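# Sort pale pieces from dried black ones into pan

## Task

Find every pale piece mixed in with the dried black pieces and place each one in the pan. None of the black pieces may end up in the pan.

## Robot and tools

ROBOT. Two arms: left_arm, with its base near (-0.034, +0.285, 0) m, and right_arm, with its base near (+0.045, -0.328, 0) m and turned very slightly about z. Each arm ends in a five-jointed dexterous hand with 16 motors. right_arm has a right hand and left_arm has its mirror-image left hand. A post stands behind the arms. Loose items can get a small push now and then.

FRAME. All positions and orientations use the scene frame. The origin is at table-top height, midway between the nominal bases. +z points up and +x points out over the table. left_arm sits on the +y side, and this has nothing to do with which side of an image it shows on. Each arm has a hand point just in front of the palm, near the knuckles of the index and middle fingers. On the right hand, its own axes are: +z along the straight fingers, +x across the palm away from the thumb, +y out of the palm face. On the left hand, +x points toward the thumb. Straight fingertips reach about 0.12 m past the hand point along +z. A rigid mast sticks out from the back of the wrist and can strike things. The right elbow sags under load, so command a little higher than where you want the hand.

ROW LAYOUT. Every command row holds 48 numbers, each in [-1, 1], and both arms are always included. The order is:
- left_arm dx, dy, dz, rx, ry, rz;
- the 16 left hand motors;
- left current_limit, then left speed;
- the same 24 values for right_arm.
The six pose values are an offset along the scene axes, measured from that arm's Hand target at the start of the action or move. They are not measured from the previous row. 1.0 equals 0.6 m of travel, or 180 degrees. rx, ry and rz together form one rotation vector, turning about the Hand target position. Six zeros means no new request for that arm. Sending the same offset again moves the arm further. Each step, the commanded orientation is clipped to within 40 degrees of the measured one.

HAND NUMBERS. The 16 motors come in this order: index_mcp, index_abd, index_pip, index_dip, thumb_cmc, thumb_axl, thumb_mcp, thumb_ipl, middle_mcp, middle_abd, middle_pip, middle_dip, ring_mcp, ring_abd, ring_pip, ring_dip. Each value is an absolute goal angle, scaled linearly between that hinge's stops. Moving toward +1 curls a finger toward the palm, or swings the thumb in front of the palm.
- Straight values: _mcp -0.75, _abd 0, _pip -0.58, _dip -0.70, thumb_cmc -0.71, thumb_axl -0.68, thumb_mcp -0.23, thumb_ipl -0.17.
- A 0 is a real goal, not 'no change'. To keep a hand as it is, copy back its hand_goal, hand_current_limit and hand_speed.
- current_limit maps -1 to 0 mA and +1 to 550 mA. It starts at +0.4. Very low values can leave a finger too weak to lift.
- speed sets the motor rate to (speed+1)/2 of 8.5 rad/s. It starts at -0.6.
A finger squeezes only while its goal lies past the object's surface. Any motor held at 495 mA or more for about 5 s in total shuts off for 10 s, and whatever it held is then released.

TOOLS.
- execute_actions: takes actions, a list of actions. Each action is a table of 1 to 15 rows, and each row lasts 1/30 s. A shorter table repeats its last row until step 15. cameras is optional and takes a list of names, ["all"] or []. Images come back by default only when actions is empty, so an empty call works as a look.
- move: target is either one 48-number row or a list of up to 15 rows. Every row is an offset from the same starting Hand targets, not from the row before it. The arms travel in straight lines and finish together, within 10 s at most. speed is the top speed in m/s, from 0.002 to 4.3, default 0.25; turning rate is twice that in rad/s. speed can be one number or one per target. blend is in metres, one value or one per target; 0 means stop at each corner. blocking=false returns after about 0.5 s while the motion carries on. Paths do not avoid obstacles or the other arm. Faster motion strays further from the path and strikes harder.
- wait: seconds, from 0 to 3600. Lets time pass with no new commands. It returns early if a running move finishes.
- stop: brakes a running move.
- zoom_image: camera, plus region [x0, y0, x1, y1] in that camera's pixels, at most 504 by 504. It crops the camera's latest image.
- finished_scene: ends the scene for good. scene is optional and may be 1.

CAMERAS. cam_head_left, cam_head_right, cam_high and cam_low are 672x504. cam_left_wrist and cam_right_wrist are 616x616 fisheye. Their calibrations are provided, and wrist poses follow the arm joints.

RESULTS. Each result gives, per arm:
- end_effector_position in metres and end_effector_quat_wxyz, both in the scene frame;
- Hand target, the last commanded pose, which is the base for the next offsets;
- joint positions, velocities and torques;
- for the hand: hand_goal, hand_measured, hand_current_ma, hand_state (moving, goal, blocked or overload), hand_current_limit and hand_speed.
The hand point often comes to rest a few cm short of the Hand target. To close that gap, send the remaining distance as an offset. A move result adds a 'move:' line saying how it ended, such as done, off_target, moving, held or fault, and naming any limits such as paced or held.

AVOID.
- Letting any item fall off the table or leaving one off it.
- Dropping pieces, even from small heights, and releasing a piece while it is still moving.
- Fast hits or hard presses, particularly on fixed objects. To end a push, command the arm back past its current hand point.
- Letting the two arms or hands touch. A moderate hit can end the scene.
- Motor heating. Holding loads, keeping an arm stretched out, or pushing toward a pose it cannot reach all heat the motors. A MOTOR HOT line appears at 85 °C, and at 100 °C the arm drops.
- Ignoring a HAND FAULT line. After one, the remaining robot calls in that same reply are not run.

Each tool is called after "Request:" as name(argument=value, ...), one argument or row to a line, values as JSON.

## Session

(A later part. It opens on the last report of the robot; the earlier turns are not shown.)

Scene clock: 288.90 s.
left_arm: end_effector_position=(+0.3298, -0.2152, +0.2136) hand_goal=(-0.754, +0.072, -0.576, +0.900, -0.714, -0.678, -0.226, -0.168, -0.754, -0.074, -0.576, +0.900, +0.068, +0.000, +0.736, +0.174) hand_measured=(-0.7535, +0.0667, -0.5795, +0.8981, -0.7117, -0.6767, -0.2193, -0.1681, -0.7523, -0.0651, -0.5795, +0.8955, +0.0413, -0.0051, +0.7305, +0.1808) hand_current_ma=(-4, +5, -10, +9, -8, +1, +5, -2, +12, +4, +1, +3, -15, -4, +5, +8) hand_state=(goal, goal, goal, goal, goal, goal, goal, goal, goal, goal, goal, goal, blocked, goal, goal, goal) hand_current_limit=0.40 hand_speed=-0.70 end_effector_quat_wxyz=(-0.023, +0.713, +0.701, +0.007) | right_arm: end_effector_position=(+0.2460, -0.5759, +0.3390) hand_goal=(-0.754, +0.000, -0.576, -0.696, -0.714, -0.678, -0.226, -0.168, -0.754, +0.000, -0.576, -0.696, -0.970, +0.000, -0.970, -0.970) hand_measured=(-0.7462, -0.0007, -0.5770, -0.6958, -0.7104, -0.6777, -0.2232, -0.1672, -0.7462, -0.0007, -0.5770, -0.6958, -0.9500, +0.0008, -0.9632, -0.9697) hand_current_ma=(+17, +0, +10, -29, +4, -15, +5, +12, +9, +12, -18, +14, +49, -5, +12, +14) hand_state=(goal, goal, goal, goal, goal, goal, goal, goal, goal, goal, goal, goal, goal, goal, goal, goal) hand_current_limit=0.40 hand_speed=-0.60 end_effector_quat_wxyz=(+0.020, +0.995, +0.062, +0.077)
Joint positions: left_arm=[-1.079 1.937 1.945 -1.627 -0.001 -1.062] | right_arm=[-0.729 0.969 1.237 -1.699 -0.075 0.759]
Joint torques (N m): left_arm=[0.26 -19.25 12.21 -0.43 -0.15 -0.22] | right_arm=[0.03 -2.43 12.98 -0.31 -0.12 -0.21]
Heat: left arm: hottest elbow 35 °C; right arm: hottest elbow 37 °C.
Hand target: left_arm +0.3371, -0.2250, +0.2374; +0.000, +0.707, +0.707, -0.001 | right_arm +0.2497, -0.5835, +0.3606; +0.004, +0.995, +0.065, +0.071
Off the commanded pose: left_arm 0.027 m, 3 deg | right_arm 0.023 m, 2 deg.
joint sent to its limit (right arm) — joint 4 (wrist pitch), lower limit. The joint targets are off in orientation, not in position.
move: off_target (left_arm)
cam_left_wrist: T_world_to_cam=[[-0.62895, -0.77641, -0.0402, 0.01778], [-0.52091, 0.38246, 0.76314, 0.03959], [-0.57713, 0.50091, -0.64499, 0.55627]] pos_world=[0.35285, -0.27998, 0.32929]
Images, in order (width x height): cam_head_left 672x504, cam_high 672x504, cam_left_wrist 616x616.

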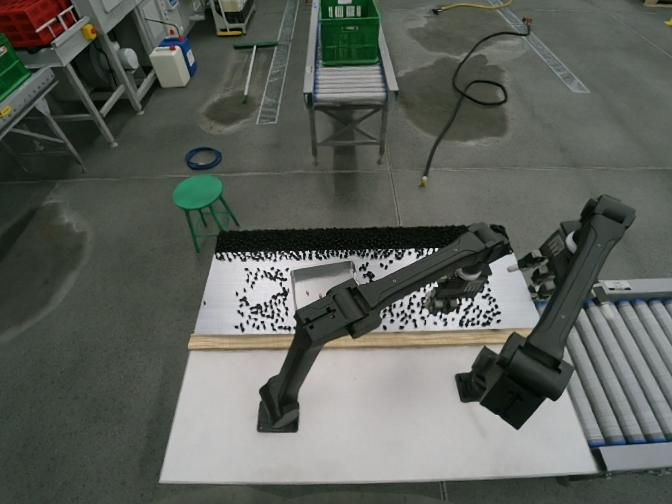

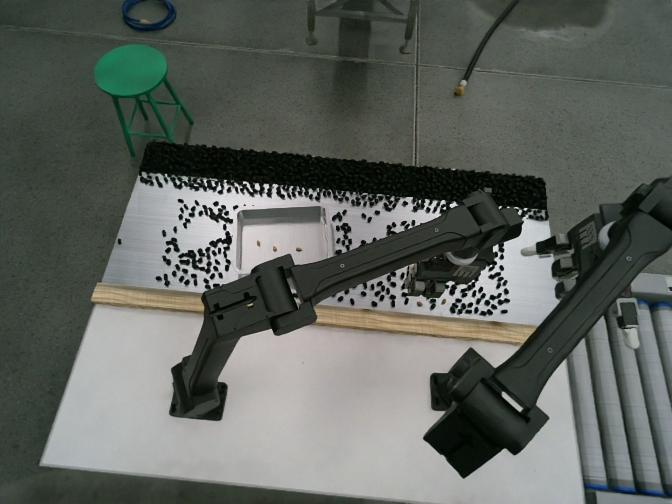

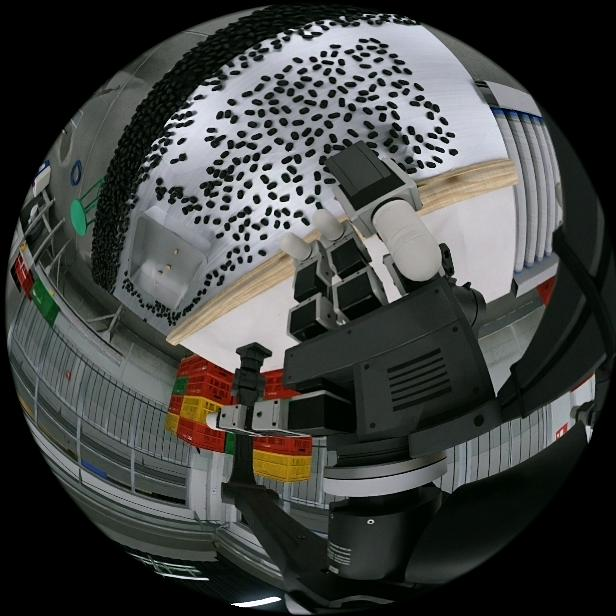

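Request:
move(
  target=[
    [0.0117,-0.0067,-0.07,0,0,0,-0.754,0.073,-0.576,-0.696,-0.714,-0.678,-0.226,-0.168,-0.754,-0.073,-0.576,-0.696,0.068,0,0.737,0.174,0.4,-0.5,0,0,0,0,0,0,-0.754,0,-0.576,-0.696,-0.714,-0.678,-0.226,-0.168,-0.754,0,-0.576,-0.696,-0.97,0,-0.97,-0.97,0.4,-0.6],
  ],
  speed=[0.08],
  cameras=["cam_high","cam_left_wrist","cam_head_left"],
)

Request:
zoom_image(
  camera="cam_left_wrist",
  region=[240, 120, 440, 320],
)

Request:
zoom_image(
  camera="cam_high",
  region=[380, 240, 480, 335],
)

Scene clock: 290.20 s.
left_arm: end_effector_position=(+0.3382, -0.2308, +0.1992) hand_goal=(-0.754, +0.072, -0.576, -0.696, -0.714, -0.678, -0.226, -0.168, -0.754, -0.074, -0.576, -0.696, +0.068, +0.000, +0.736, +0.174) hand_measured=(-0.7535, +0.0653, -0.5795, -0.6971, -0.7117, -0.6767, -0.2193, -0.1672, -0.7511, -0.0651, -0.5782, -0.6945, +0.0413, -0.0051, +0.7305, +0.1820) hand_current_ma=(+11, -1, -14, +0, -6, +4, +6, +2, +9, +9, +14, -2, -16, -4, -3, +8) hand_state=(goal, goal, goal, goal, goal, goal, goal, goal, goal, goal, goal, goal, blocked, goal, goal, goal) hand_current_limit=0.40 hand_speed=-0.50 end_effector_quat_wxyz=(-0.002, +0.713, +0.701, +0.001) | right_arm: end_effector_position=(+0.2460, -0.5759, +0.3390) hand_goal=(-0.754, +0.000, -0.576, -0.696, -0.714, -0.678, -0.226, -0.168, -0.754, +0.000, -0.576, -0.696, -0.970, +0.000, -0.970, -0.970) hand_measured=(-0.7462, +0.0008, -0.5770, -0.6971, -0.7104, -0.6777, -0.2242, -0.1681, -0.7450, +0.0008, -0.5770, -0.6958, -0.9500, -0.0007, -0.9619, -0.9697) hand_current_ma=(+17, -1, +3, -11, +20, +3, -5, +12, +22, +2, +2, +3, +58, -7, +13, +18) hand_state=(goal, goal, goal, goal, goal, goal, goal, goal, goal, goal, goal, goal, goal, goal, goal, goal) hand_current_limit=0.40 hand_speed=-0.60 end_effector_quat_wxyz=(+0.020, +0.995, +0.062, +0.077)
Joint positions: left_arm=[-1.079 1.959 1.939 -1.556 -0.001 -1.062] | right_arm=[-0.729 0.969 1.237 -1.699 -0.075 0.759]
Joint torques (N m): left_arm=[0.91 -19.55 7.54 0.64 -0.15 -0.11] | right_arm=[0.03 -2.43 12.98 -0.32 -0.12 -0.21]
Heat: left arm: hottest elbow 35 °C; right arm: hottest elbow 37 °C.
Hand target: left_arm +0.3441, -0.2290, +0.1954; +0.000, +0.707, +0.707, -0.001 | right_arm +0.2497, -0.5835, +0.3606; +0.004, +0.995, +0.065, +0.071
Off the commanded pose: left_arm 0.007 m, 1 deg | right_arm 0.023 m, 2 deg.
joint sent to its limit (right arm) — joint 4 (wrist pitch), lower limit. The joint targets are off in orientation, not in position.
move: done
cam_left_wrist: T_world_to_cam=[[-0.62803, -0.77784, -0.02344, 0.00638], [-0.53631, 0.4108, 0.7373, 0.07778], [-0.56387, 0.47561, -0.67516, 0.55535]] pos_world=[0.35887, -0.29112, 0.31775]
Images, in order (width x height): cam_head_left 672x504, cam_high 672x504, cam_left_wrist 616x616.

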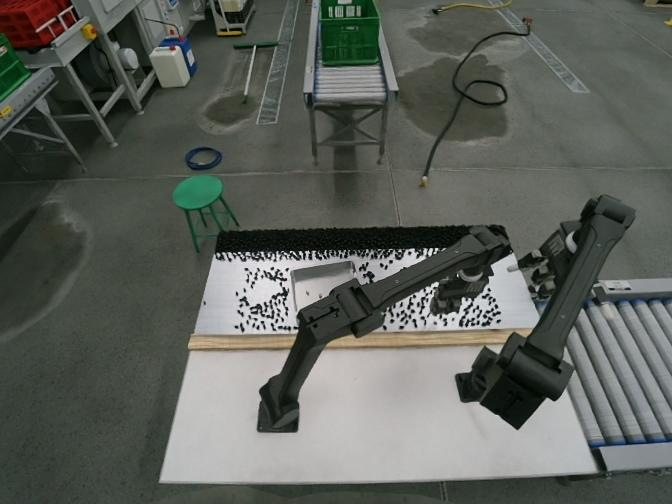

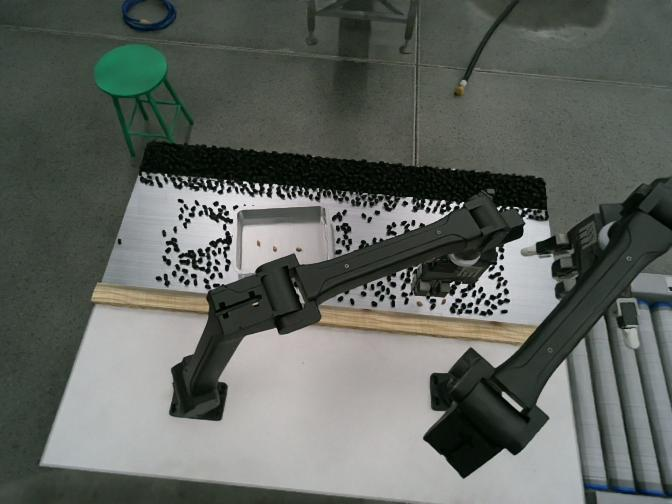

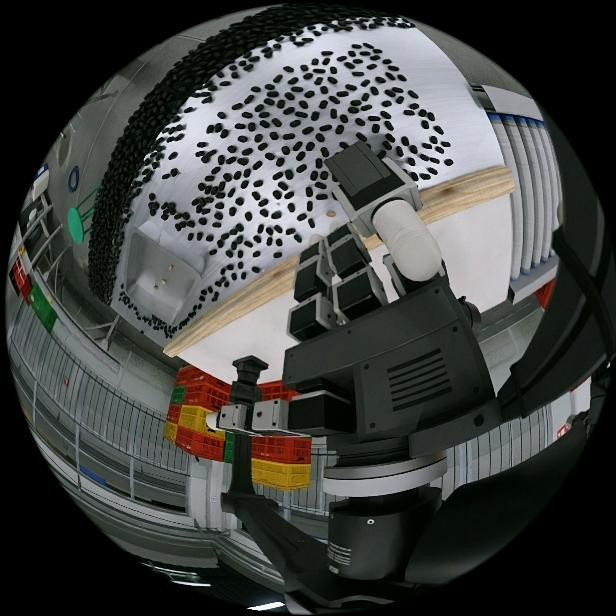

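Scaled by 2.520 from the camera's image (finer frame: 880x880).

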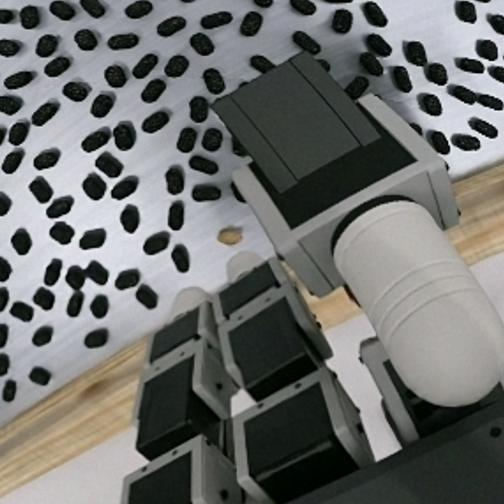

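Scaled by 5.040 from the camera's image (finer frame: 960x720).

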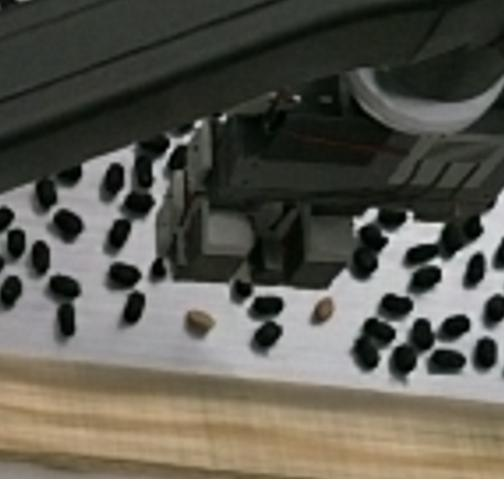

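Request:
move(
  target=[
    [-0.0227,-0.0075,-0.0757,0,0,0,-0.754,0.073,-0.576,-0.696,-0.714,-0.678,-0.226,-0.168,-0.754,-0.073,-0.576,-0.696,0.068,0,0.737,0.174,0.4,-0.5,0,0,0,0,0,0,-0.754,0,-0.576,-0.696,-0.714,-0.678,-0.226,-0.168,-0.754,0,-0.576,-0.696,-0.97,0,-0.97,-0.97,0.4,-0.6],
  ],
  speed=[0.08],
  cameras=["cam_high","cam_left_wrist"],
)

Request:
zoom_image(
  camera="cam_left_wrist",
  region=[240, 120, 440, 320],
)

Request:
zoom_image(
  camera="cam_high",
  region=[380, 260, 480, 335],
)

Scene clock: 291.57 s.
left_arm: end_effector_position=(+0.3351, -0.2289, +0.1531) hand_goal=(-0.754, +0.072, -0.576, -0.696, -0.714, -0.678, -0.226, -0.168, -0.754, -0.074, -0.576, -0.696, +0.068, +0.000, +0.736, +0.174) hand_measured=(-0.7535, +0.0667, -0.5795, -0.6958, -0.7117, -0.6767, -0.2183, -0.1681, -0.7523, -0.0637, -0.5782, -0.6945, +0.0413, -0.0036, +0.7305, +0.1795) hand_current_ma=(+2, +2, -9, -6, -10, +1, +3, +5, +6, +6, -4, +3, -14, -6, -3, +11) hand_state=(goal, goal, goal, goal, goal, goal, goal, goal, goal, goal, goal, goal, blocked, goal, goal, goal) hand_current_limit=0.40 hand_speed=-0.50 end_effector_quat_wxyz=(-0.003, +0.709, +0.706, +0.001) | right_arm: end_effector_position=(+0.2460, -0.5759, +0.3390) hand_goal=(-0.754, +0.000, -0.576, -0.696, -0.714, -0.678, -0.226, -0.168, -0.754, +0.000, -0.576, -0.696, -0.970, +0.000, -0.970, -0.970) hand_measured=(-0.7474, -0.0007, -0.5770, -0.6958, -0.7104, -0.6777, -0.2232, -0.1672, -0.7450, +0.0008, -0.5770, -0.6958, -0.9500, -0.0007, -0.9632, -0.9697) hand_current_ma=(+21, -5, -4, -17, +6, +0, +13, +5, +21, -13, +1, +0, +55, -3, +0, +6) hand_state=(goal, goal, goal, goal, goal, goal, goal, goal, goal, goal, goal, goal, goal, goal, goal, goal) hand_current_limit=0.40 hand_speed=-0.60 end_effector_quat_wxyz=(+0.020, +0.995, +0.062, +0.077)
Joint positions: left_arm=[-1.082 1.964 1.826 -1.439 -0.001 -1.078] | right_arm=[-0.729 0.969 1.237 -1.699 -0.075 0.759]
Joint torques (N m): left_arm=[-0.79 -19.66 7.43 0.61 -0.15 -0.21] | right_arm=[0.03 -2.55 13 -0.34 -0.12 -0.21]
Heat: left arm: hottest elbow 34 °C; right arm: hottest elbow 37 °C.
Hand target: left_arm +0.3304, -0.2335, +0.1500; +0.000, +0.707, +0.707, +0.000 | right_arm +0.2497, -0.5835, +0.3606; +0.004, +0.995, +0.065, +0.071
Off the commanded pose: left_arm 0.007 m, 0 deg | right_arm 0.023 m, 2 deg.
joint sent to its limit (right arm) — joint 4 (wrist pitch), lower limit. The joint targets are off in orientation, not in position.
move: done
cam_left_wrist: T_world_to_cam=[[-0.61821, -0.78564, -0.02398, -0.00013], [-0.54109, 0.40325, 0.73798, 0.10908], [-0.57012, 0.4692, -0.67439, 0.52203]] pos_world=[0.35656, -0.28903, 0.27155]

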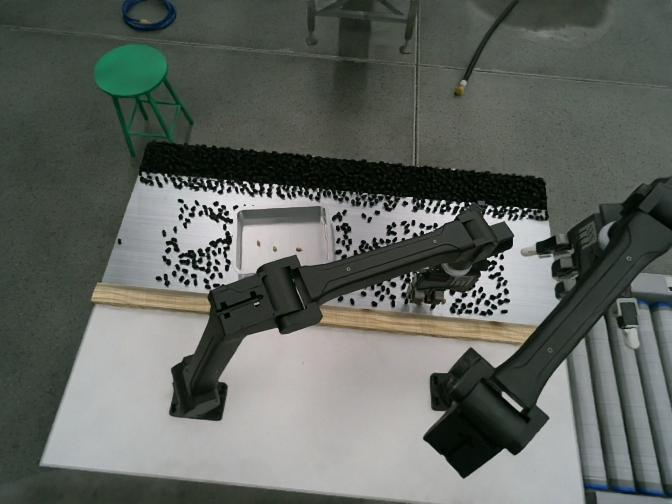

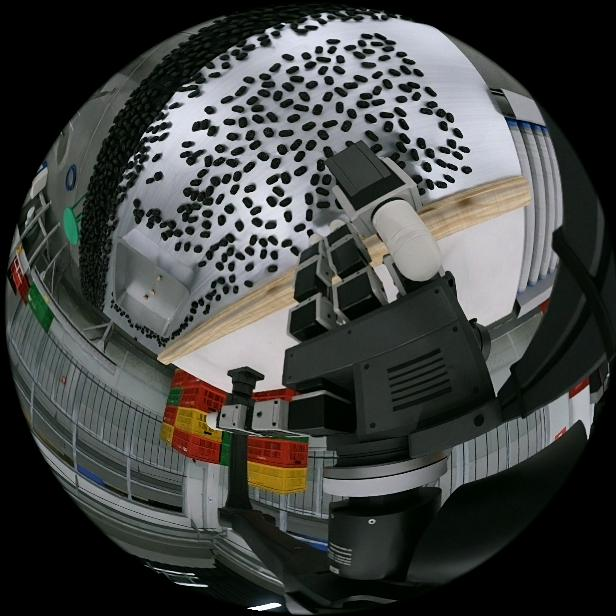

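Scaled by 2.520 from the camera's image (finer frame: 880x880).

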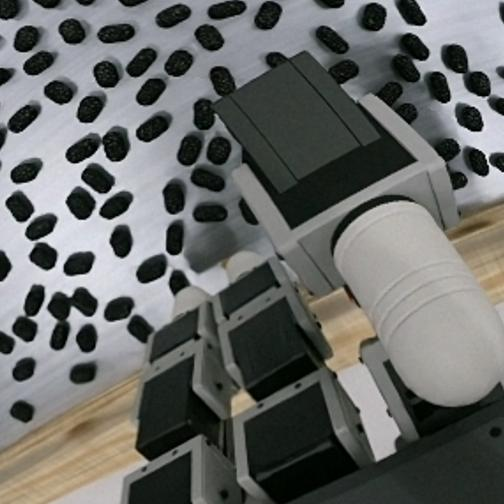

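Scaled by 5.040 from the camera's image (finer frame: 960x720).

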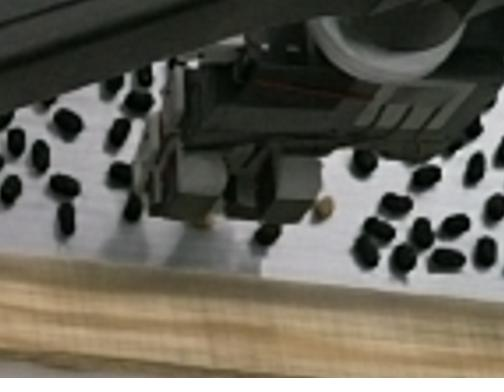

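Request:
move(
  target=[
    [-0.0058,-0.0117,-0.01,0,0,0,-0.754,0.073,-0.576,-0.696,-0.714,-0.678,-0.226,-0.168,-0.754,-0.073,-0.576,-0.696,0.068,0,0.737,0.174,0.4,-0.5,0,0,0,0,0,0,-0.754,0,-0.576,-0.696,-0.714,-0.678,-0.226,-0.168,-0.754,0,-0.576,-0.696,-0.97,0,-0.97,-0.97,0.4,-0.6],
  ],
  speed=[0.08],
  cameras=["cam_high","cam_left_wrist"],
)

Request:
zoom_image(
  camera="cam_left_wrist",
  region=[240, 120, 440, 320],
)

Request:
zoom_image(
  camera="cam_high",
  region=[380, 260, 480, 335],
)

Scene clock: 292.57 s.
left_arm: end_effector_position=(+0.3306, -0.2337, +0.1444) hand_goal=(-0.754, +0.072, -0.576, -0.696, -0.714, -0.678, -0.226, -0.168, -0.754, -0.074, -0.576, -0.696, +0.068, +0.000, +0.736, +0.174) hand_measured=(-0.7535, +0.0653, -0.5795, -0.6958, -0.7117, -0.6777, -0.2203, -0.1681, -0.7523, -0.0666, -0.5782, -0.6958, +0.0413, -0.0051, +0.7305, +0.1808) hand_current_ma=(+9, +6, -12, -1, -8, +13, +15, +5, +9, +9, +3, +0, -11, +2, -1, +10) hand_state=(goal, goal, goal, goal, goal, goal, goal, goal, goal, goal, goal, goal, blocked, goal, goal, goal) hand_current_limit=0.40 hand_speed=-0.50 end_effector_quat_wxyz=(-0.006, +0.709, +0.706, +0.002) | right_arm: end_effector_position=(+0.2460, -0.5759, +0.3390) hand_goal=(-0.754, +0.000, -0.576, -0.696, -0.714, -0.678, -0.226, -0.168, -0.754, +0.000, -0.576, -0.696, -0.970, +0.000, -0.970, -0.970) hand_measured=(-0.7462, -0.0007, -0.5770, -0.6958, -0.7104, -0.6777, -0.2242, -0.1672, -0.7462, +0.0008, -0.5757, -0.6958, -0.9500, +0.0008, -0.9632, -0.9697) hand_current_ma=(+19, -6, -4, -13, -2, -4, -10, +7, +24, -4, +3, +13, +56, -8, +8, +7) hand_state=(goal, goal, goal, goal, goal, goal, goal, goal, goal, goal, goal, goal, goal, goal, goal, goal) hand_current_limit=0.40 hand_speed=-0.60 end_effector_quat_wxyz=(+0.020, +0.995, +0.062, +0.077)
Joint positions: left_arm=[-1.093 1.979 1.826 -1.431 -0.001 -1.089] | right_arm=[-0.729 0.969 1.237 -1.699 -0.075 0.759]
Joint torques (N m): left_arm=[-0.97 -19.9 8.02 0.58 -0.14 -0.17] | right_arm=[0.09 -2.37 12.97 -0.29 -0.13 -0.21]
Heat: left arm: hottest elbow 35 °C; right arm: hottest elbow 37 °C.
Hand target: left_arm +0.3270, -0.2405, +0.1442; +0.000, +0.707, +0.707, -0.001 | right_arm +0.2497, -0.5835, +0.3606; +0.004, +0.995, +0.065, +0.071
Off the commanded pose: left_arm 0.008 m, 1 deg | right_arm 0.023 m, 2 deg.
joint sent to its limit (right arm) — joint 4 (wrist pitch), lower limit. The joint targets are off in orientation, not in position.
move: done
cam_left_wrist: T_world_to_cam=[[-0.61829, -0.7855, -0.02683, -0.00646], [-0.5388, 0.39875, 0.74208, 0.11262], [-0.5722, 0.47328, -0.66977, 0.5169]] pos_world=[0.35246, -0.29462, 0.26246]

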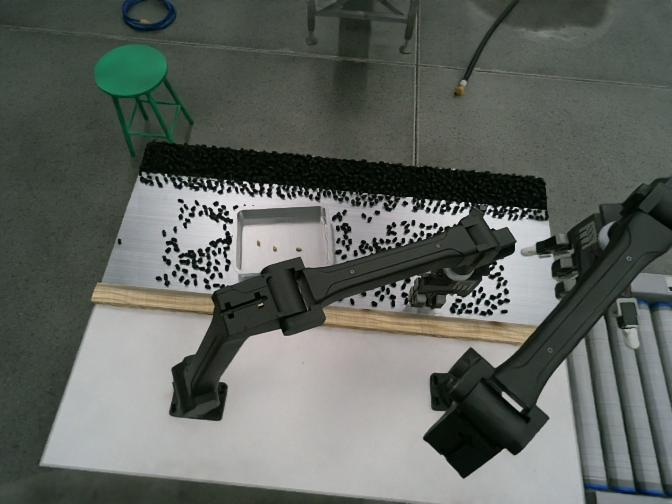

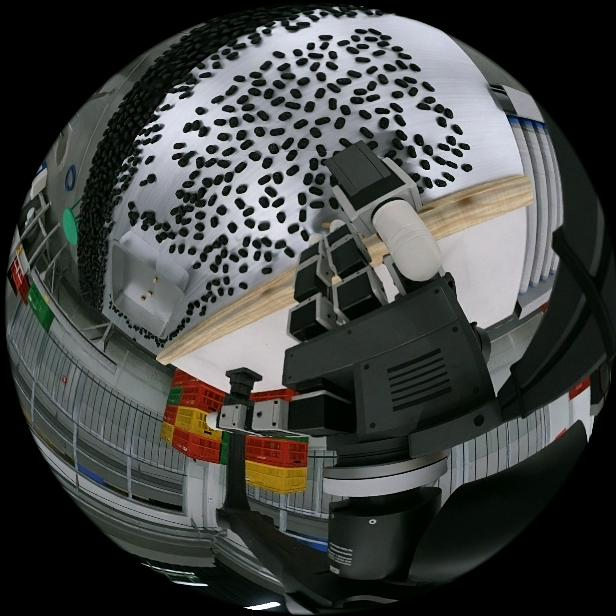

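Scaled by 2.520 from the camera's image (finer frame: 880x880).

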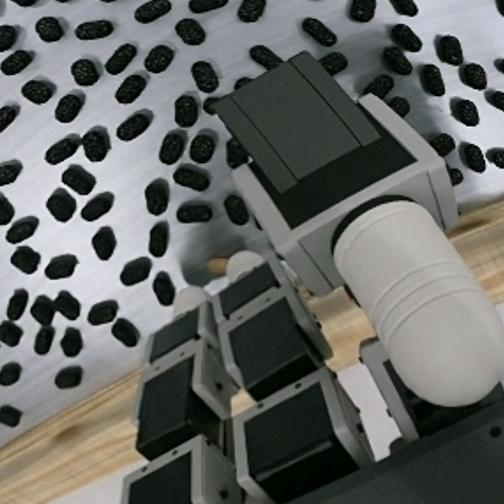

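Scaled by 5.040 from the camera's image (finer frame: 960x720).

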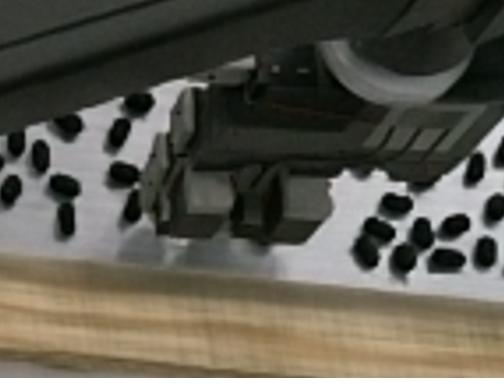

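Request:
move(
  target=[
    [0.0,-0.004,-0.0155,0,0,0,-0.754,0.073,-0.576,-0.696,-0.714,-0.678,-0.226,-0.168,-0.754,-0.073,-0.576,-0.696,0.068,0,0.737,0.174,0.4,-0.5,0,0,0,0,0,0,-0.754,0,-0.576,-0.696,-0.714,-0.678,-0.226,-0.168,-0.754,0,-0.576,-0.696,-0.97,0,-0.97,-0.97,0.4,-0.6],
    [0.0,-0.004,-0.0155,0,0,0,-0.754,-0.28,-0.576,-0.696,-0.714,-0.678,-0.226,-0.168,-0.754,0.15,-0.576,-0.696,0.068,0,0.737,0.174,0.4,-0.8,0,0,0,0,0,0,-0.754,0,-0.576,-0.696,-0.714,-0.678,-0.226,-0.168,-0.754,0,-0.576,-0.696,-0.97,0,-0.97,-0.97,0.4,-0.6],
  ],
  speed=[0.05,0.05],
  cameras=["cam_high","cam_left_wrist"],
)

Request:
zoom_image(
  camera="cam_left_wrist",
  region=[240, 120, 440, 320],
)

Request:
zoom_image(
  camera="cam_high",
  region=[380, 260, 480, 335],
)

Scene clock: 294.17 s.
left_arm: end_effector_position=(+0.3316, -0.2383, +0.1392) hand_goal=(-0.754, -0.280, -0.576, -0.696, -0.714, -0.678, -0.226, -0.168, -0.754, +0.150, -0.576, -0.696, +0.068, +0.000, +0.736, +0.174) hand_measured=(-0.7523, -0.2659, -0.5795, -0.6958, -0.7117, -0.6767, -0.2203, -0.1681, -0.7523, +0.1414, -0.5782, -0.6945, +0.0401, -0.0051, +0.7293, +0.1795) hand_current_ma=(+12, +5, -9, +3, +0, +1, +5, +14, +16, +14, +1, -3, -15, -1, +3, +11) hand_state=(goal, goal, goal, goal, goal, goal, goal, goal, goal, goal, goal, goal, blocked, goal, goal, goal) hand_current_limit=0.40 hand_speed=-0.80 end_effector_quat_wxyz=(-0.002, +0.709, +0.706, +0.001) | right_arm: end_effector_position=(+0.2460, -0.5759, +0.3390) hand_goal=(-0.754, +0.000, -0.576, -0.696, -0.714, -0.678, -0.226, -0.168, -0.754, +0.000, -0.576, -0.696, -0.970, +0.000, -0.970, -0.970) hand_measured=(-0.7462, +0.0008, -0.5757, -0.6958, -0.7104, -0.6777, -0.2242, -0.1672, -0.7462, -0.0007, -0.5770, -0.6958, -0.9500, -0.0007, -0.9619, -0.9684) hand_current_ma=(+18, -4, -8, -14, -5, +0, +5, -2, +11, -1, -6, +4, +49, +2, +14, +3) hand_state=(goal, goal, goal, goal, goal, goal, goal, goal, goal, goal, goal, goal, goal, goal, goal, goal) hand_current_limit=0.40 hand_speed=-0.60 end_effector_quat_wxyz=(+0.020, +0.995, +0.062, +0.077)
Joint positions: left_arm=[-1.095 1.988 1.826 -1.413 -0.001 -1.091] | right_arm=[-0.729 0.969 1.237 -1.699 -0.075 0.759]
Joint torques (N m): left_arm=[-0.91 -19.55 7.47 0.61 -0.14 -0.18] | right_arm=[0.09 -2.43 12.98 -0.31 -0.12 -0.21]
Heat: left arm: hottest elbow 35 °C; right arm: hottest elbow 37 °C.
Hand target: left_arm +0.3269, -0.2430, +0.1347; +0.000, +0.707, +0.707, -0.001 | right_arm +0.2497, -0.5835, +0.3606; +0.004, +0.995, +0.065, +0.071
Off the commanded pose: left_arm 0.008 m, 0 deg | right_arm 0.023 m, 2 deg.
joint sent to its limit (right arm) — joint 4 (wrist pitch), lower limit. The joint targets are off in orientation, not in position.
move: done
cam_left_wrist: T_world_to_cam=[[-0.61789, -0.78592, -0.02308, -0.01029], [-0.54208, 0.40455, 0.73654, 0.12219], [-0.56953, 0.46761, -0.676, 0.51477]] pos_world=[0.35306, -0.29823, 0.25775]

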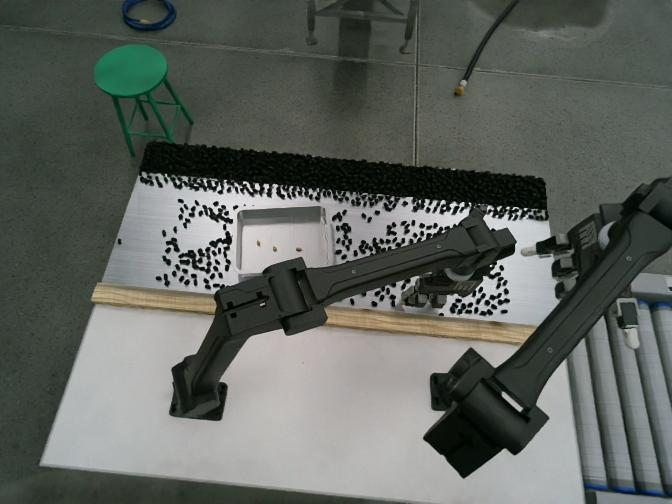

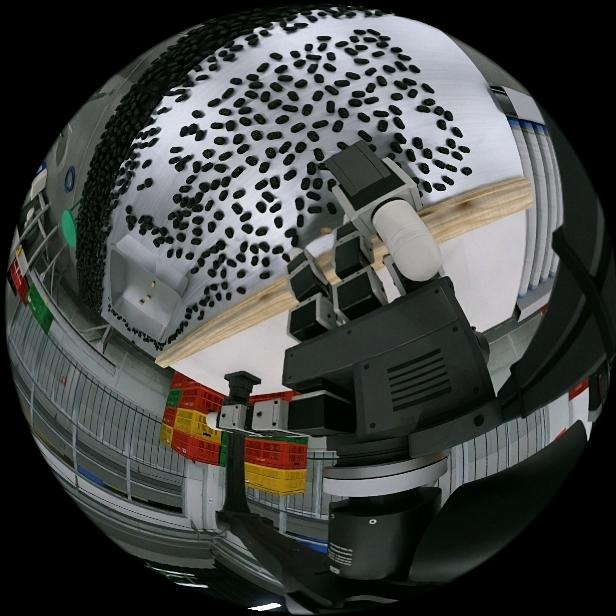

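Scaled by 2.520 from the camera's image (finer frame: 880x880).

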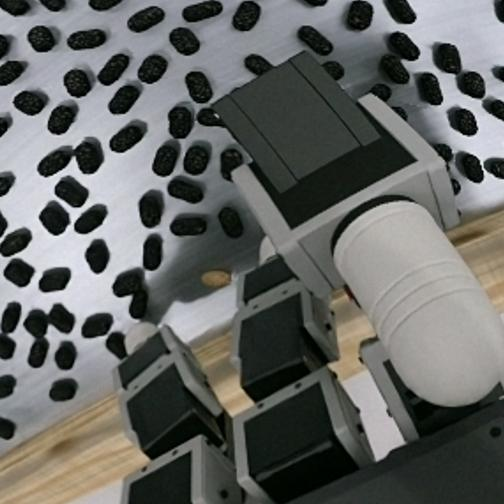

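Scaled by 5.040 from the camera's image (finer frame: 960x720).

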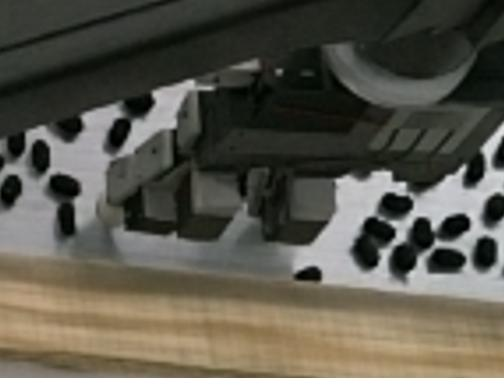

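Request:
move(
  target=[
    [0.005,-0.008,0.09,-0.016,-0.009,0,-0.754,-0.28,-0.576,-0.696,-0.714,-0.678,-0.226,-0.168,-0.754,0.15,-0.576,-0.696,0.068,0,0.737,0.174,0.4,-0.8,0,0,0,0,0,0,-0.754,0,-0.576,-0.696,-0.714,-0.678,-0.226,-0.168,-0.754,0,-0.576,-0.696,-0.97,0,-0.97,-0.97,0.4,-0.6],
    [0.0385,0.004,0.09,-0.016,-0.009,0,-0.754,0.073,-0.576,-0.696,-0.714,-0.678,-0.226,-0.168,-0.754,-0.073,-0.576,-0.696,0.068,0,0.737,0.174,0.4,-0.7,0,0,0,0,0,0,-0.754,0,-0.576,-0.696,-0.714,-0.678,-0.226,-0.168,-0.754,0,-0.576,-0.696,-0.97,0,-0.97,-0.97,0.4,-0.6],
    [0.0385,0.004,0.02,0,0,0,-0.754,0.073,-0.576,-0.696,-0.714,-0.678,-0.226,-0.168,-0.754,-0.073,-0.576,-0.696,0.068,0,0.737,0.174,0.4,-0.7,0,0,0,0,0,0,-0.754,0,-0.576,-0.696,-0.714,-0.678,-0.226,-0.168,-0.754,0,-0.576,-0.696,-0.97,0,-0.97,-0.97,0.4,-0.6],
  ],
  speed=[0.06,0.06,0.06],
  cameras=["cam_high","cam_left_wrist"],
)

Request:
zoom_image(
  camera="cam_left_wrist",
  region=[240, 120, 440, 320],
)

Request:
zoom_image(
  camera="cam_high",
  region=[380, 260, 480, 335],
)

Scene clock: 298.43 s.
left_arm: end_effector_position=(+0.3373, -0.2293, +0.1345) hand_goal=(-0.754, +0.072, -0.576, -0.696, -0.714, -0.678, -0.226, -0.168, -0.754, -0.074, -0.576, -0.696, +0.068, +0.000, +0.736, +0.174) hand_measured=(-0.7523, +0.0653, -0.5770, -0.6958, -0.7117, -0.6777, -0.2193, -0.1672, -0.7498, -0.0681, -0.5782, -0.6945, +0.0413, -0.0036, +0.7305, +0.1808) hand_current_ma=(+8, +4, -13, -3, -9, +0, +7, +6, +5, +13, +8, +2, -9, -5, -2, +6) hand_state=(goal, goal, goal, goal, goal, goal, goal, goal, goal, goal, goal, goal, blocked, goal, goal, goal) hand_current_limit=0.40 hand_speed=-0.70 end_effector_quat_wxyz=(-0.019, +0.706, +0.708, +0.006) | right_arm: end_effector_position=(+0.2460, -0.5759, +0.3390) hand_goal=(-0.754, +0.000, -0.576, -0.696, -0.714, -0.678, -0.226, -0.168, -0.754, +0.000, -0.576, -0.696, -0.970, +0.000, -0.970, -0.970) hand_measured=(-0.7474, -0.0007, -0.5770, -0.6958, -0.7104, -0.6777, -0.2242, -0.1681, -0.7450, -0.0007, -0.5770, -0.6958, -0.9512, -0.0007, -0.9619, -0.9697) hand_current_ma=(+15, -9, -3, -12, -10, -16, +1, +3, +31, +10, -7, -4, +55, +2, -4, +5) hand_state=(goal, goal, goal, goal, goal, goal, goal, goal, goal, goal, goal, goal, goal, goal, goal, goal) hand_current_limit=0.40 hand_speed=-0.60 end_effector_quat_wxyz=(+0.020, +0.995, +0.062, +0.077)
Joint positions: left_arm=[-1.08 2.001 1.836 -1.445 -0.001 -1.084] | right_arm=[-0.729 0.969 1.237 -1.699 -0.075 0.759]
Joint torques (N m): left_arm=[0.85 -19.25 10.7 0.16 -0.17 0.11] | right_arm=[0.03 -2.49 12.98 -0.32 -0.12 -0.21]
Heat: left arm: hottest elbow 35 °C; right arm: hottest elbow 37 °C.
Hand target: left_arm +0.3501, -0.2405, +0.1468; +0.000, +0.707, +0.707, -0.001 | right_arm +0.2497, -0.5835, +0.3606; +0.004, +0.995, +0.065, +0.071
Off the commanded pose: left_arm 0.021 m, 2 deg | right_arm 0.023 m, 2 deg.
joint sent to its limit (right arm) — joint 4 (wrist pitch), lower limit. The joint targets are off in orientation, not in position.
move: off_target (left_arm); target 2's new numbers were sent with left_arm's hand 0.041 m and 4 deg from that target
cam_left_wrist: T_world_to_cam=[[-0.61208, -0.78991, -0.03739, -0.00079], [-0.53289, 0.37706, 0.75754, 0.11283], [-0.58429, 0.4836, -0.65172, 0.516]] pos_world=[0.36114, -0.2927, 0.25078]

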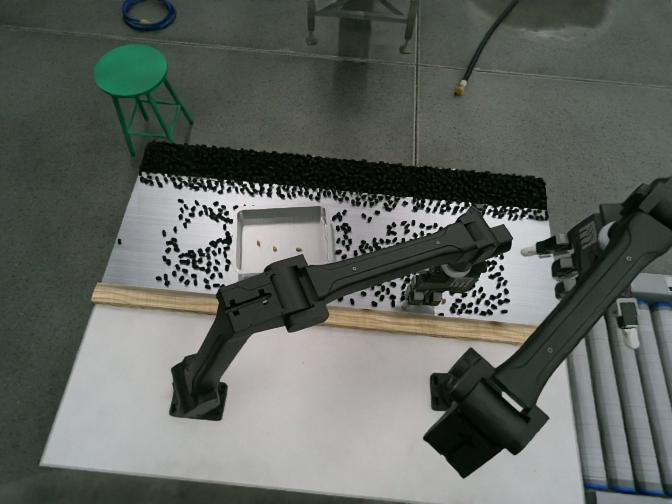

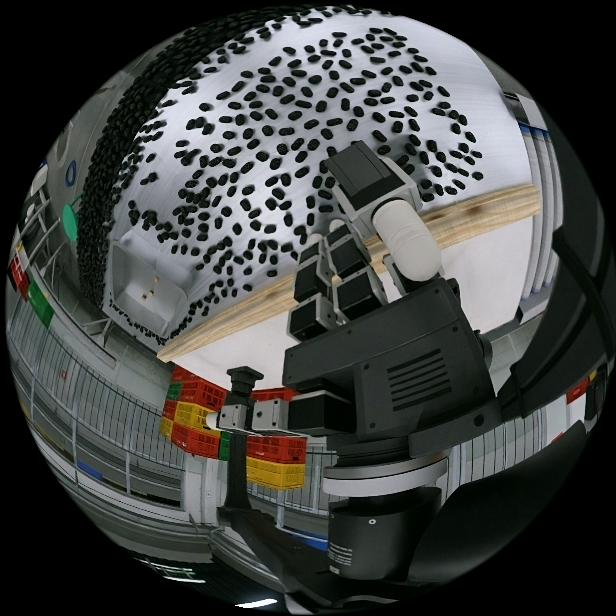

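Scaled by 2.520 from the camera's image (finer frame: 880x880).

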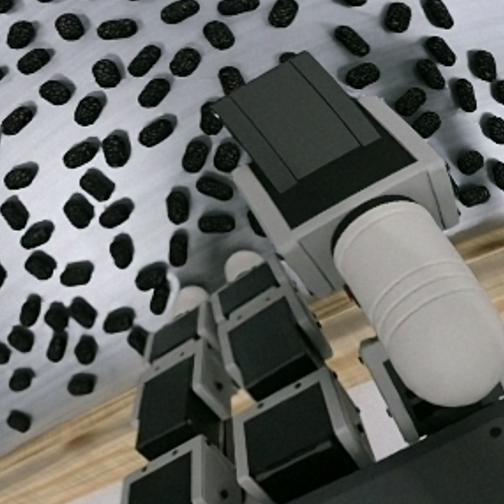

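Scaled by 5.040 from the camera's image (finer frame: 960x720).

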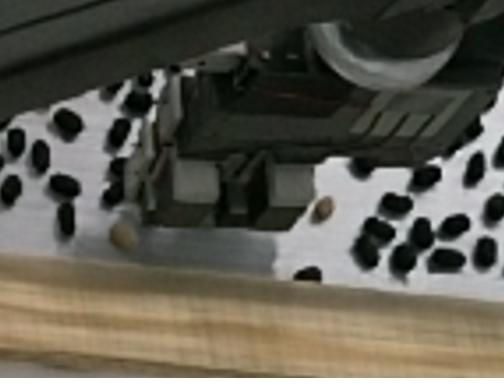

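Request:
move(
  target=[
    [0.008,0,0.12,-0.018,-0.010,0,-0.754,0.073,-0.576,-0.696,-0.714,-0.678,-0.226,-0.168,-0.754,-0.073,-0.576,-0.696,0.068,0,0.737,0.174,0.4,-0.7,0,0,0,0,0,0,-0.754,0,-0.576,-0.696,-0.714,-0.678,-0.226,-0.168,-0.754,0,-0.576,-0.696,-0.97,0,-0.97,-0.97,0.4,-0.6],
  ],
  speed=[0.08],
  cameras=["cam_high","cam_left_wrist"],
)

Request:
zoom_image(
  camera="cam_left_wrist",
  region=[240, 120, 440, 320],
)

Request:
zoom_image(
  camera="cam_high",
  region=[380, 260, 480, 335],
)

Scene clock: 300.30 s.
left_arm: end_effector_position=(+0.3424, -0.2319, +0.1809) hand_goal=(-0.754, +0.072, -0.576, -0.696, -0.714, -0.678, -0.226, -0.168, -0.754, -0.074, -0.576, -0.696, +0.068, +0.000, +0.736, +0.174) hand_measured=(-0.7535, +0.0638, -0.5770, -0.6958, -0.7117, -0.6777, -0.2193, -0.1672, -0.7486, -0.0695, -0.5782, -0.6958, +0.0413, -0.0036, +0.7305, +0.1820) hand_current_ma=(+8, -2, -8, -1, -9, +3, +11, +2, +11, +9, +8, +7, -17, -4, -1, +6) hand_state=(goal, goal, goal, goal, goal, goal, goal, goal, goal, goal, goal, goal, blocked, goal, goal, goal) hand_current_limit=0.40 hand_speed=-0.70 end_effector_quat_wxyz=(-0.002, +0.706, +0.708, +0.001) | right_arm: end_effector_position=(+0.2460, -0.5759, +0.3390) hand_goal=(-0.754, +0.000, -0.576, -0.696, -0.714, -0.678, -0.226, -0.168, -0.754, +0.000, -0.576, -0.696, -0.970, +0.000, -0.970, -0.970) hand_measured=(-0.7474, -0.0007, -0.5770, -0.6958, -0.7104, -0.6777, -0.2242, -0.1681, -0.7462, -0.0007, -0.5757, -0.6958, -0.9500, -0.0007, -0.9632, -0.9684) hand_current_ma=(+22, -8, +1, +2, +1, -7, +13, +11, +14, -13, -5, +5, +42, -1, +6, +5) hand_state=(goal, goal, goal, goal, goal, goal, goal, goal, goal, goal, goal, goal, goal, goal, goal, goal) hand_current_limit=0.40 hand_speed=-0.60 end_effector_quat_wxyz=(+0.020, +0.995, +0.062, +0.077)
Joint positions: left_arm=[-1.074 1.975 1.916 -1.517 -0.001 -1.077] | right_arm=[-0.729 0.969 1.237 -1.699 -0.075 0.759]
Joint torques (N m): left_arm=[1.03 -21.54 12.08 -0.39 -0.2 0.12] | right_arm=[0.03 -2.49 13 -0.32 -0.13 -0.21]
Heat: left arm: hottest elbow 35 °C; right arm: hottest elbow 37 °C.
Hand target: left_arm +0.3549, -0.2405, +0.2188; +0.031, +0.707, +0.707, -0.009 | right_arm +0.2497, -0.5835, +0.3606; +0.004, +0.995, +0.065, +0.071
Off the commanded pose: left_arm 0.041 m, 4 deg | right_arm 0.023 m, 2 deg.
joint sent to its limit (right arm) — joint 4 (wrist pitch), lower limit. The joint targets are off in orientation, not in position.
move: off_target (left_arm)
cam_left_wrist: T_world_to_cam=[[-0.61243, -0.79018, -0.0235, -0.00041], [-0.54445, 0.40006, 0.73724, 0.09434], [-0.57315, 0.4643, -0.67522, 0.54636]] pos_world=[0.36426, -0.29174, 0.29935]

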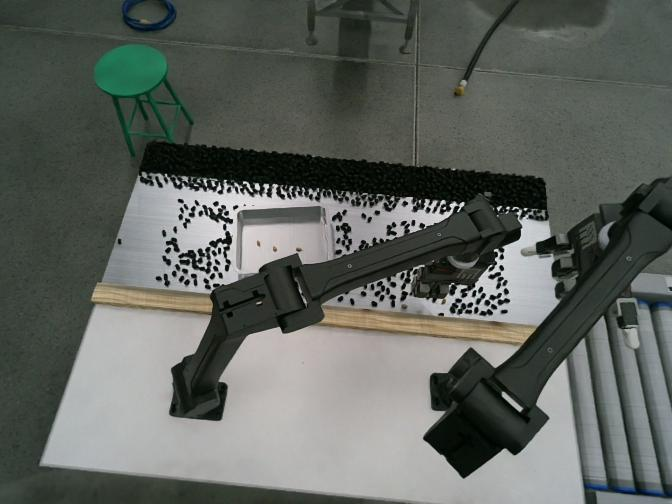

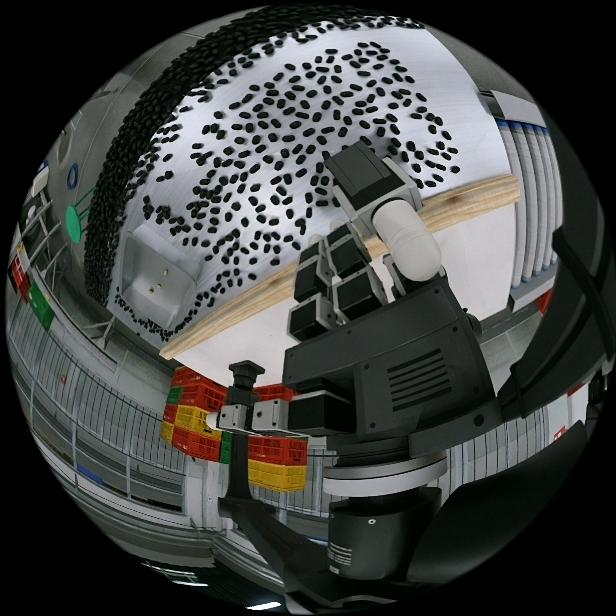

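Scaled by 2.520 from the camera's image (finer frame: 880x880).

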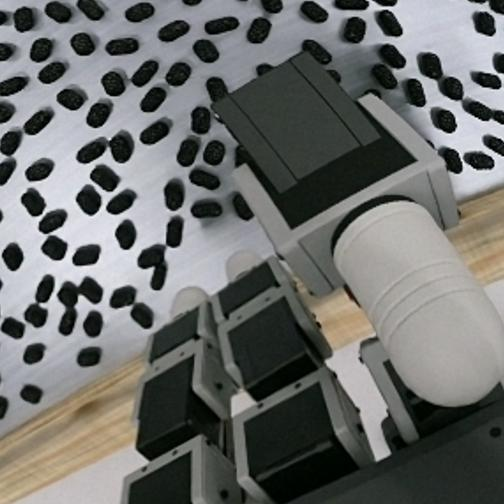

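Scaled by 5.040 from the camera's image (finer frame: 960x720).

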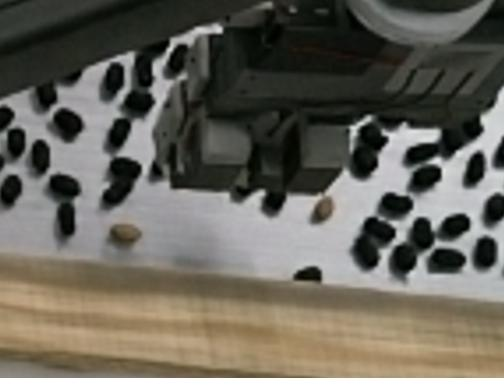

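Request:
move(
  target=[
    [-0.0323,0.0313,-0.1063,0.018,0.010,0.004,-0.754,0.073,-0.576,-0.696,-0.714,-0.678,-0.226,-0.168,0.068,0.0,0.737,0.174,0.068,0,0.737,0.174,0.4,-0.5,0,0,0,0,0,0,-0.754,0,-0.576,-0.696,-0.714,-0.678,-0.226,-0.168,-0.754,0,-0.576,-0.696,-0.97,0,-0.97,-0.97,0.4,-0.6],
  ],
  speed=[0.06],
  cameras=["cam_high","cam_left_wrist"],
)

Request:
zoom_image(
  camera="cam_left_wrist",
  region=[240, 120, 440, 320],
)

Request:
zoom_image(
  camera="cam_high",
  region=[380, 260, 480, 335],
)

Scene clock: 303.03 s.
left_arm: end_effector_position=(+0.3363, -0.2205, +0.1392) hand_goal=(-0.754, +0.072, -0.576, -0.696, -0.714, -0.678, -0.226, -0.168, +0.068, +0.000, +0.736, +0.174, +0.068, +0.000, +0.736, +0.174) hand_measured=(-0.7535, +0.0623, -0.5782, -0.6958, -0.7129, -0.6777, -0.2203, -0.1672, +0.0437, -0.0021, +0.7305, +0.1719, +0.0401, -0.0051, +0.7293, +0.1808) hand_current_ma=(+14, -1, -13, +4, -12, +8, +12, +8, +0, +2, +7, +5, -21, +0, -3, +2) hand_state=(goal, goal, goal, goal, goal, goal, goal, goal, blocked, goal, goal, goal, blocked, goal, goal, goal) hand_current_limit=0.40 hand_speed=-0.50 end_effector_quat_wxyz=(-0.018, +0.706, +0.708, +0.006) | right_arm: end_effector_position=(+0.2460, -0.5759, +0.3390) hand_goal=(-0.754, +0.000, -0.576, -0.696, -0.714, -0.678, -0.226, -0.168, -0.754, +0.000, -0.576, -0.696, -0.970, +0.000, -0.970, -0.970) hand_measured=(-0.7462, +0.0008, -0.5770, -0.6971, -0.7104, -0.6777, -0.2232, -0.1672, -0.7462, -0.0007, -0.5770, -0.6958, -0.9500, +0.0008, -0.9632, -0.9697) hand_current_ma=(+7, +8, +15, -9, +16, -3, -3, +6, +18, -4, +7, +4, +61, -7, -2, +5) hand_state=(goal, goal, goal, goal, goal, goal, goal, goal, goal, goal, goal, goal, goal, goal, goal, goal) hand_current_limit=0.40 hand_speed=-0.60 end_effector_quat_wxyz=(+0.020, +0.995, +0.062, +0.077)
Joint positions: left_arm=[-1.074 1.974 1.806 -1.44 -0.001 -1.077] | right_arm=[-0.729 0.969 1.237 -1.699 -0.075 0.759]
Joint torques (N m): left_arm=[-0.15 -22.01 7.39 0.55 -0.22 -0.17] | right_arm=[0.03 -2.37 12.97 -0.32 -0.12 -0.21]
Heat: left arm: hottest elbow 36 °C; right arm: hottest elbow 37 °C.
Hand target: left_arm +0.3356, -0.2218, +0.1551; +0.000, +0.703, +0.712, +0.000 | right_arm +0.2497, -0.5835, +0.3606; +0.004, +0.995, +0.065, +0.071
Off the commanded pose: left_arm 0.016 m, 2 deg | right_arm 0.023 m, 2 deg.
joint sent to its limit (right arm) — joint 4 (wrist pitch), lower limit. The joint targets are off in orientation, not in position.
move: off_target (left_arm)
cam_left_wrist: T_world_to_cam=[[-0.61288, -0.78934, -0.03639, 0.00596], [-0.53304, 0.37901, 0.75645, 0.10605], [-0.5833, 0.48301, -0.65304, 0.51389]] pos_world=[0.35994, -0.2837, 0.25558]

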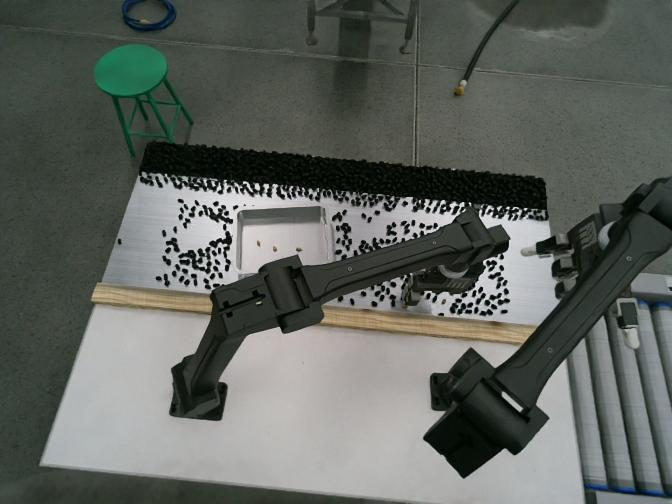

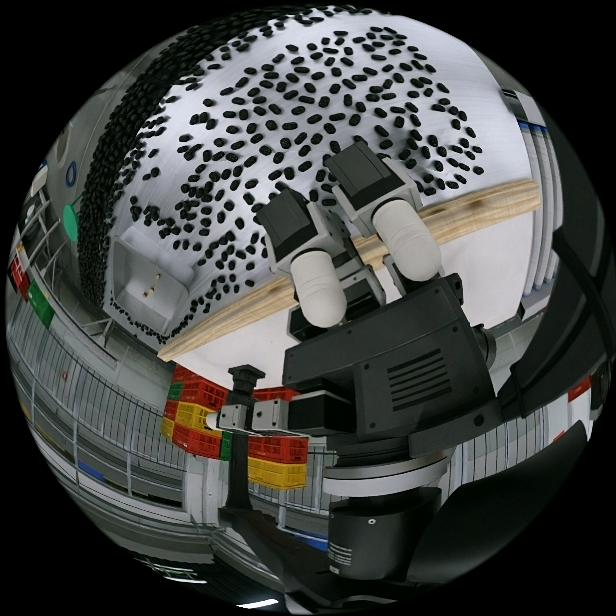

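Scaled by 2.520 from the camera's image (finer frame: 880x880).

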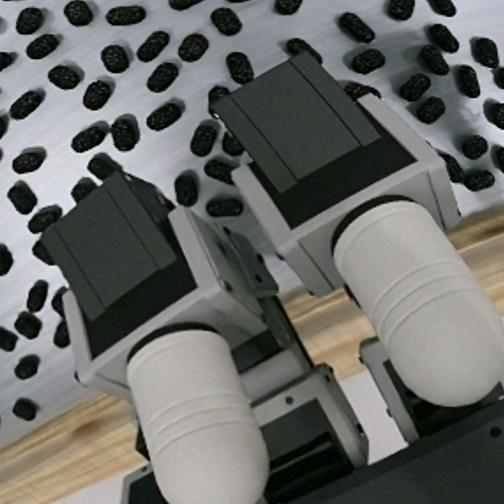

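Scaled by 5.040 from the camera's image (finer frame: 960x720).

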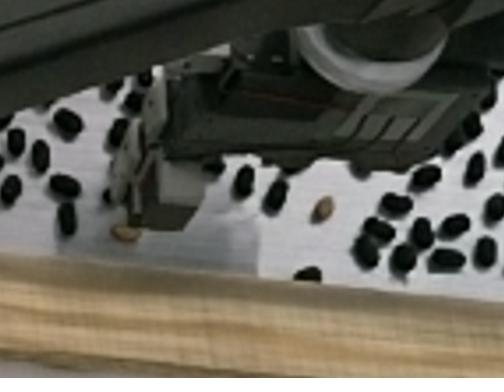

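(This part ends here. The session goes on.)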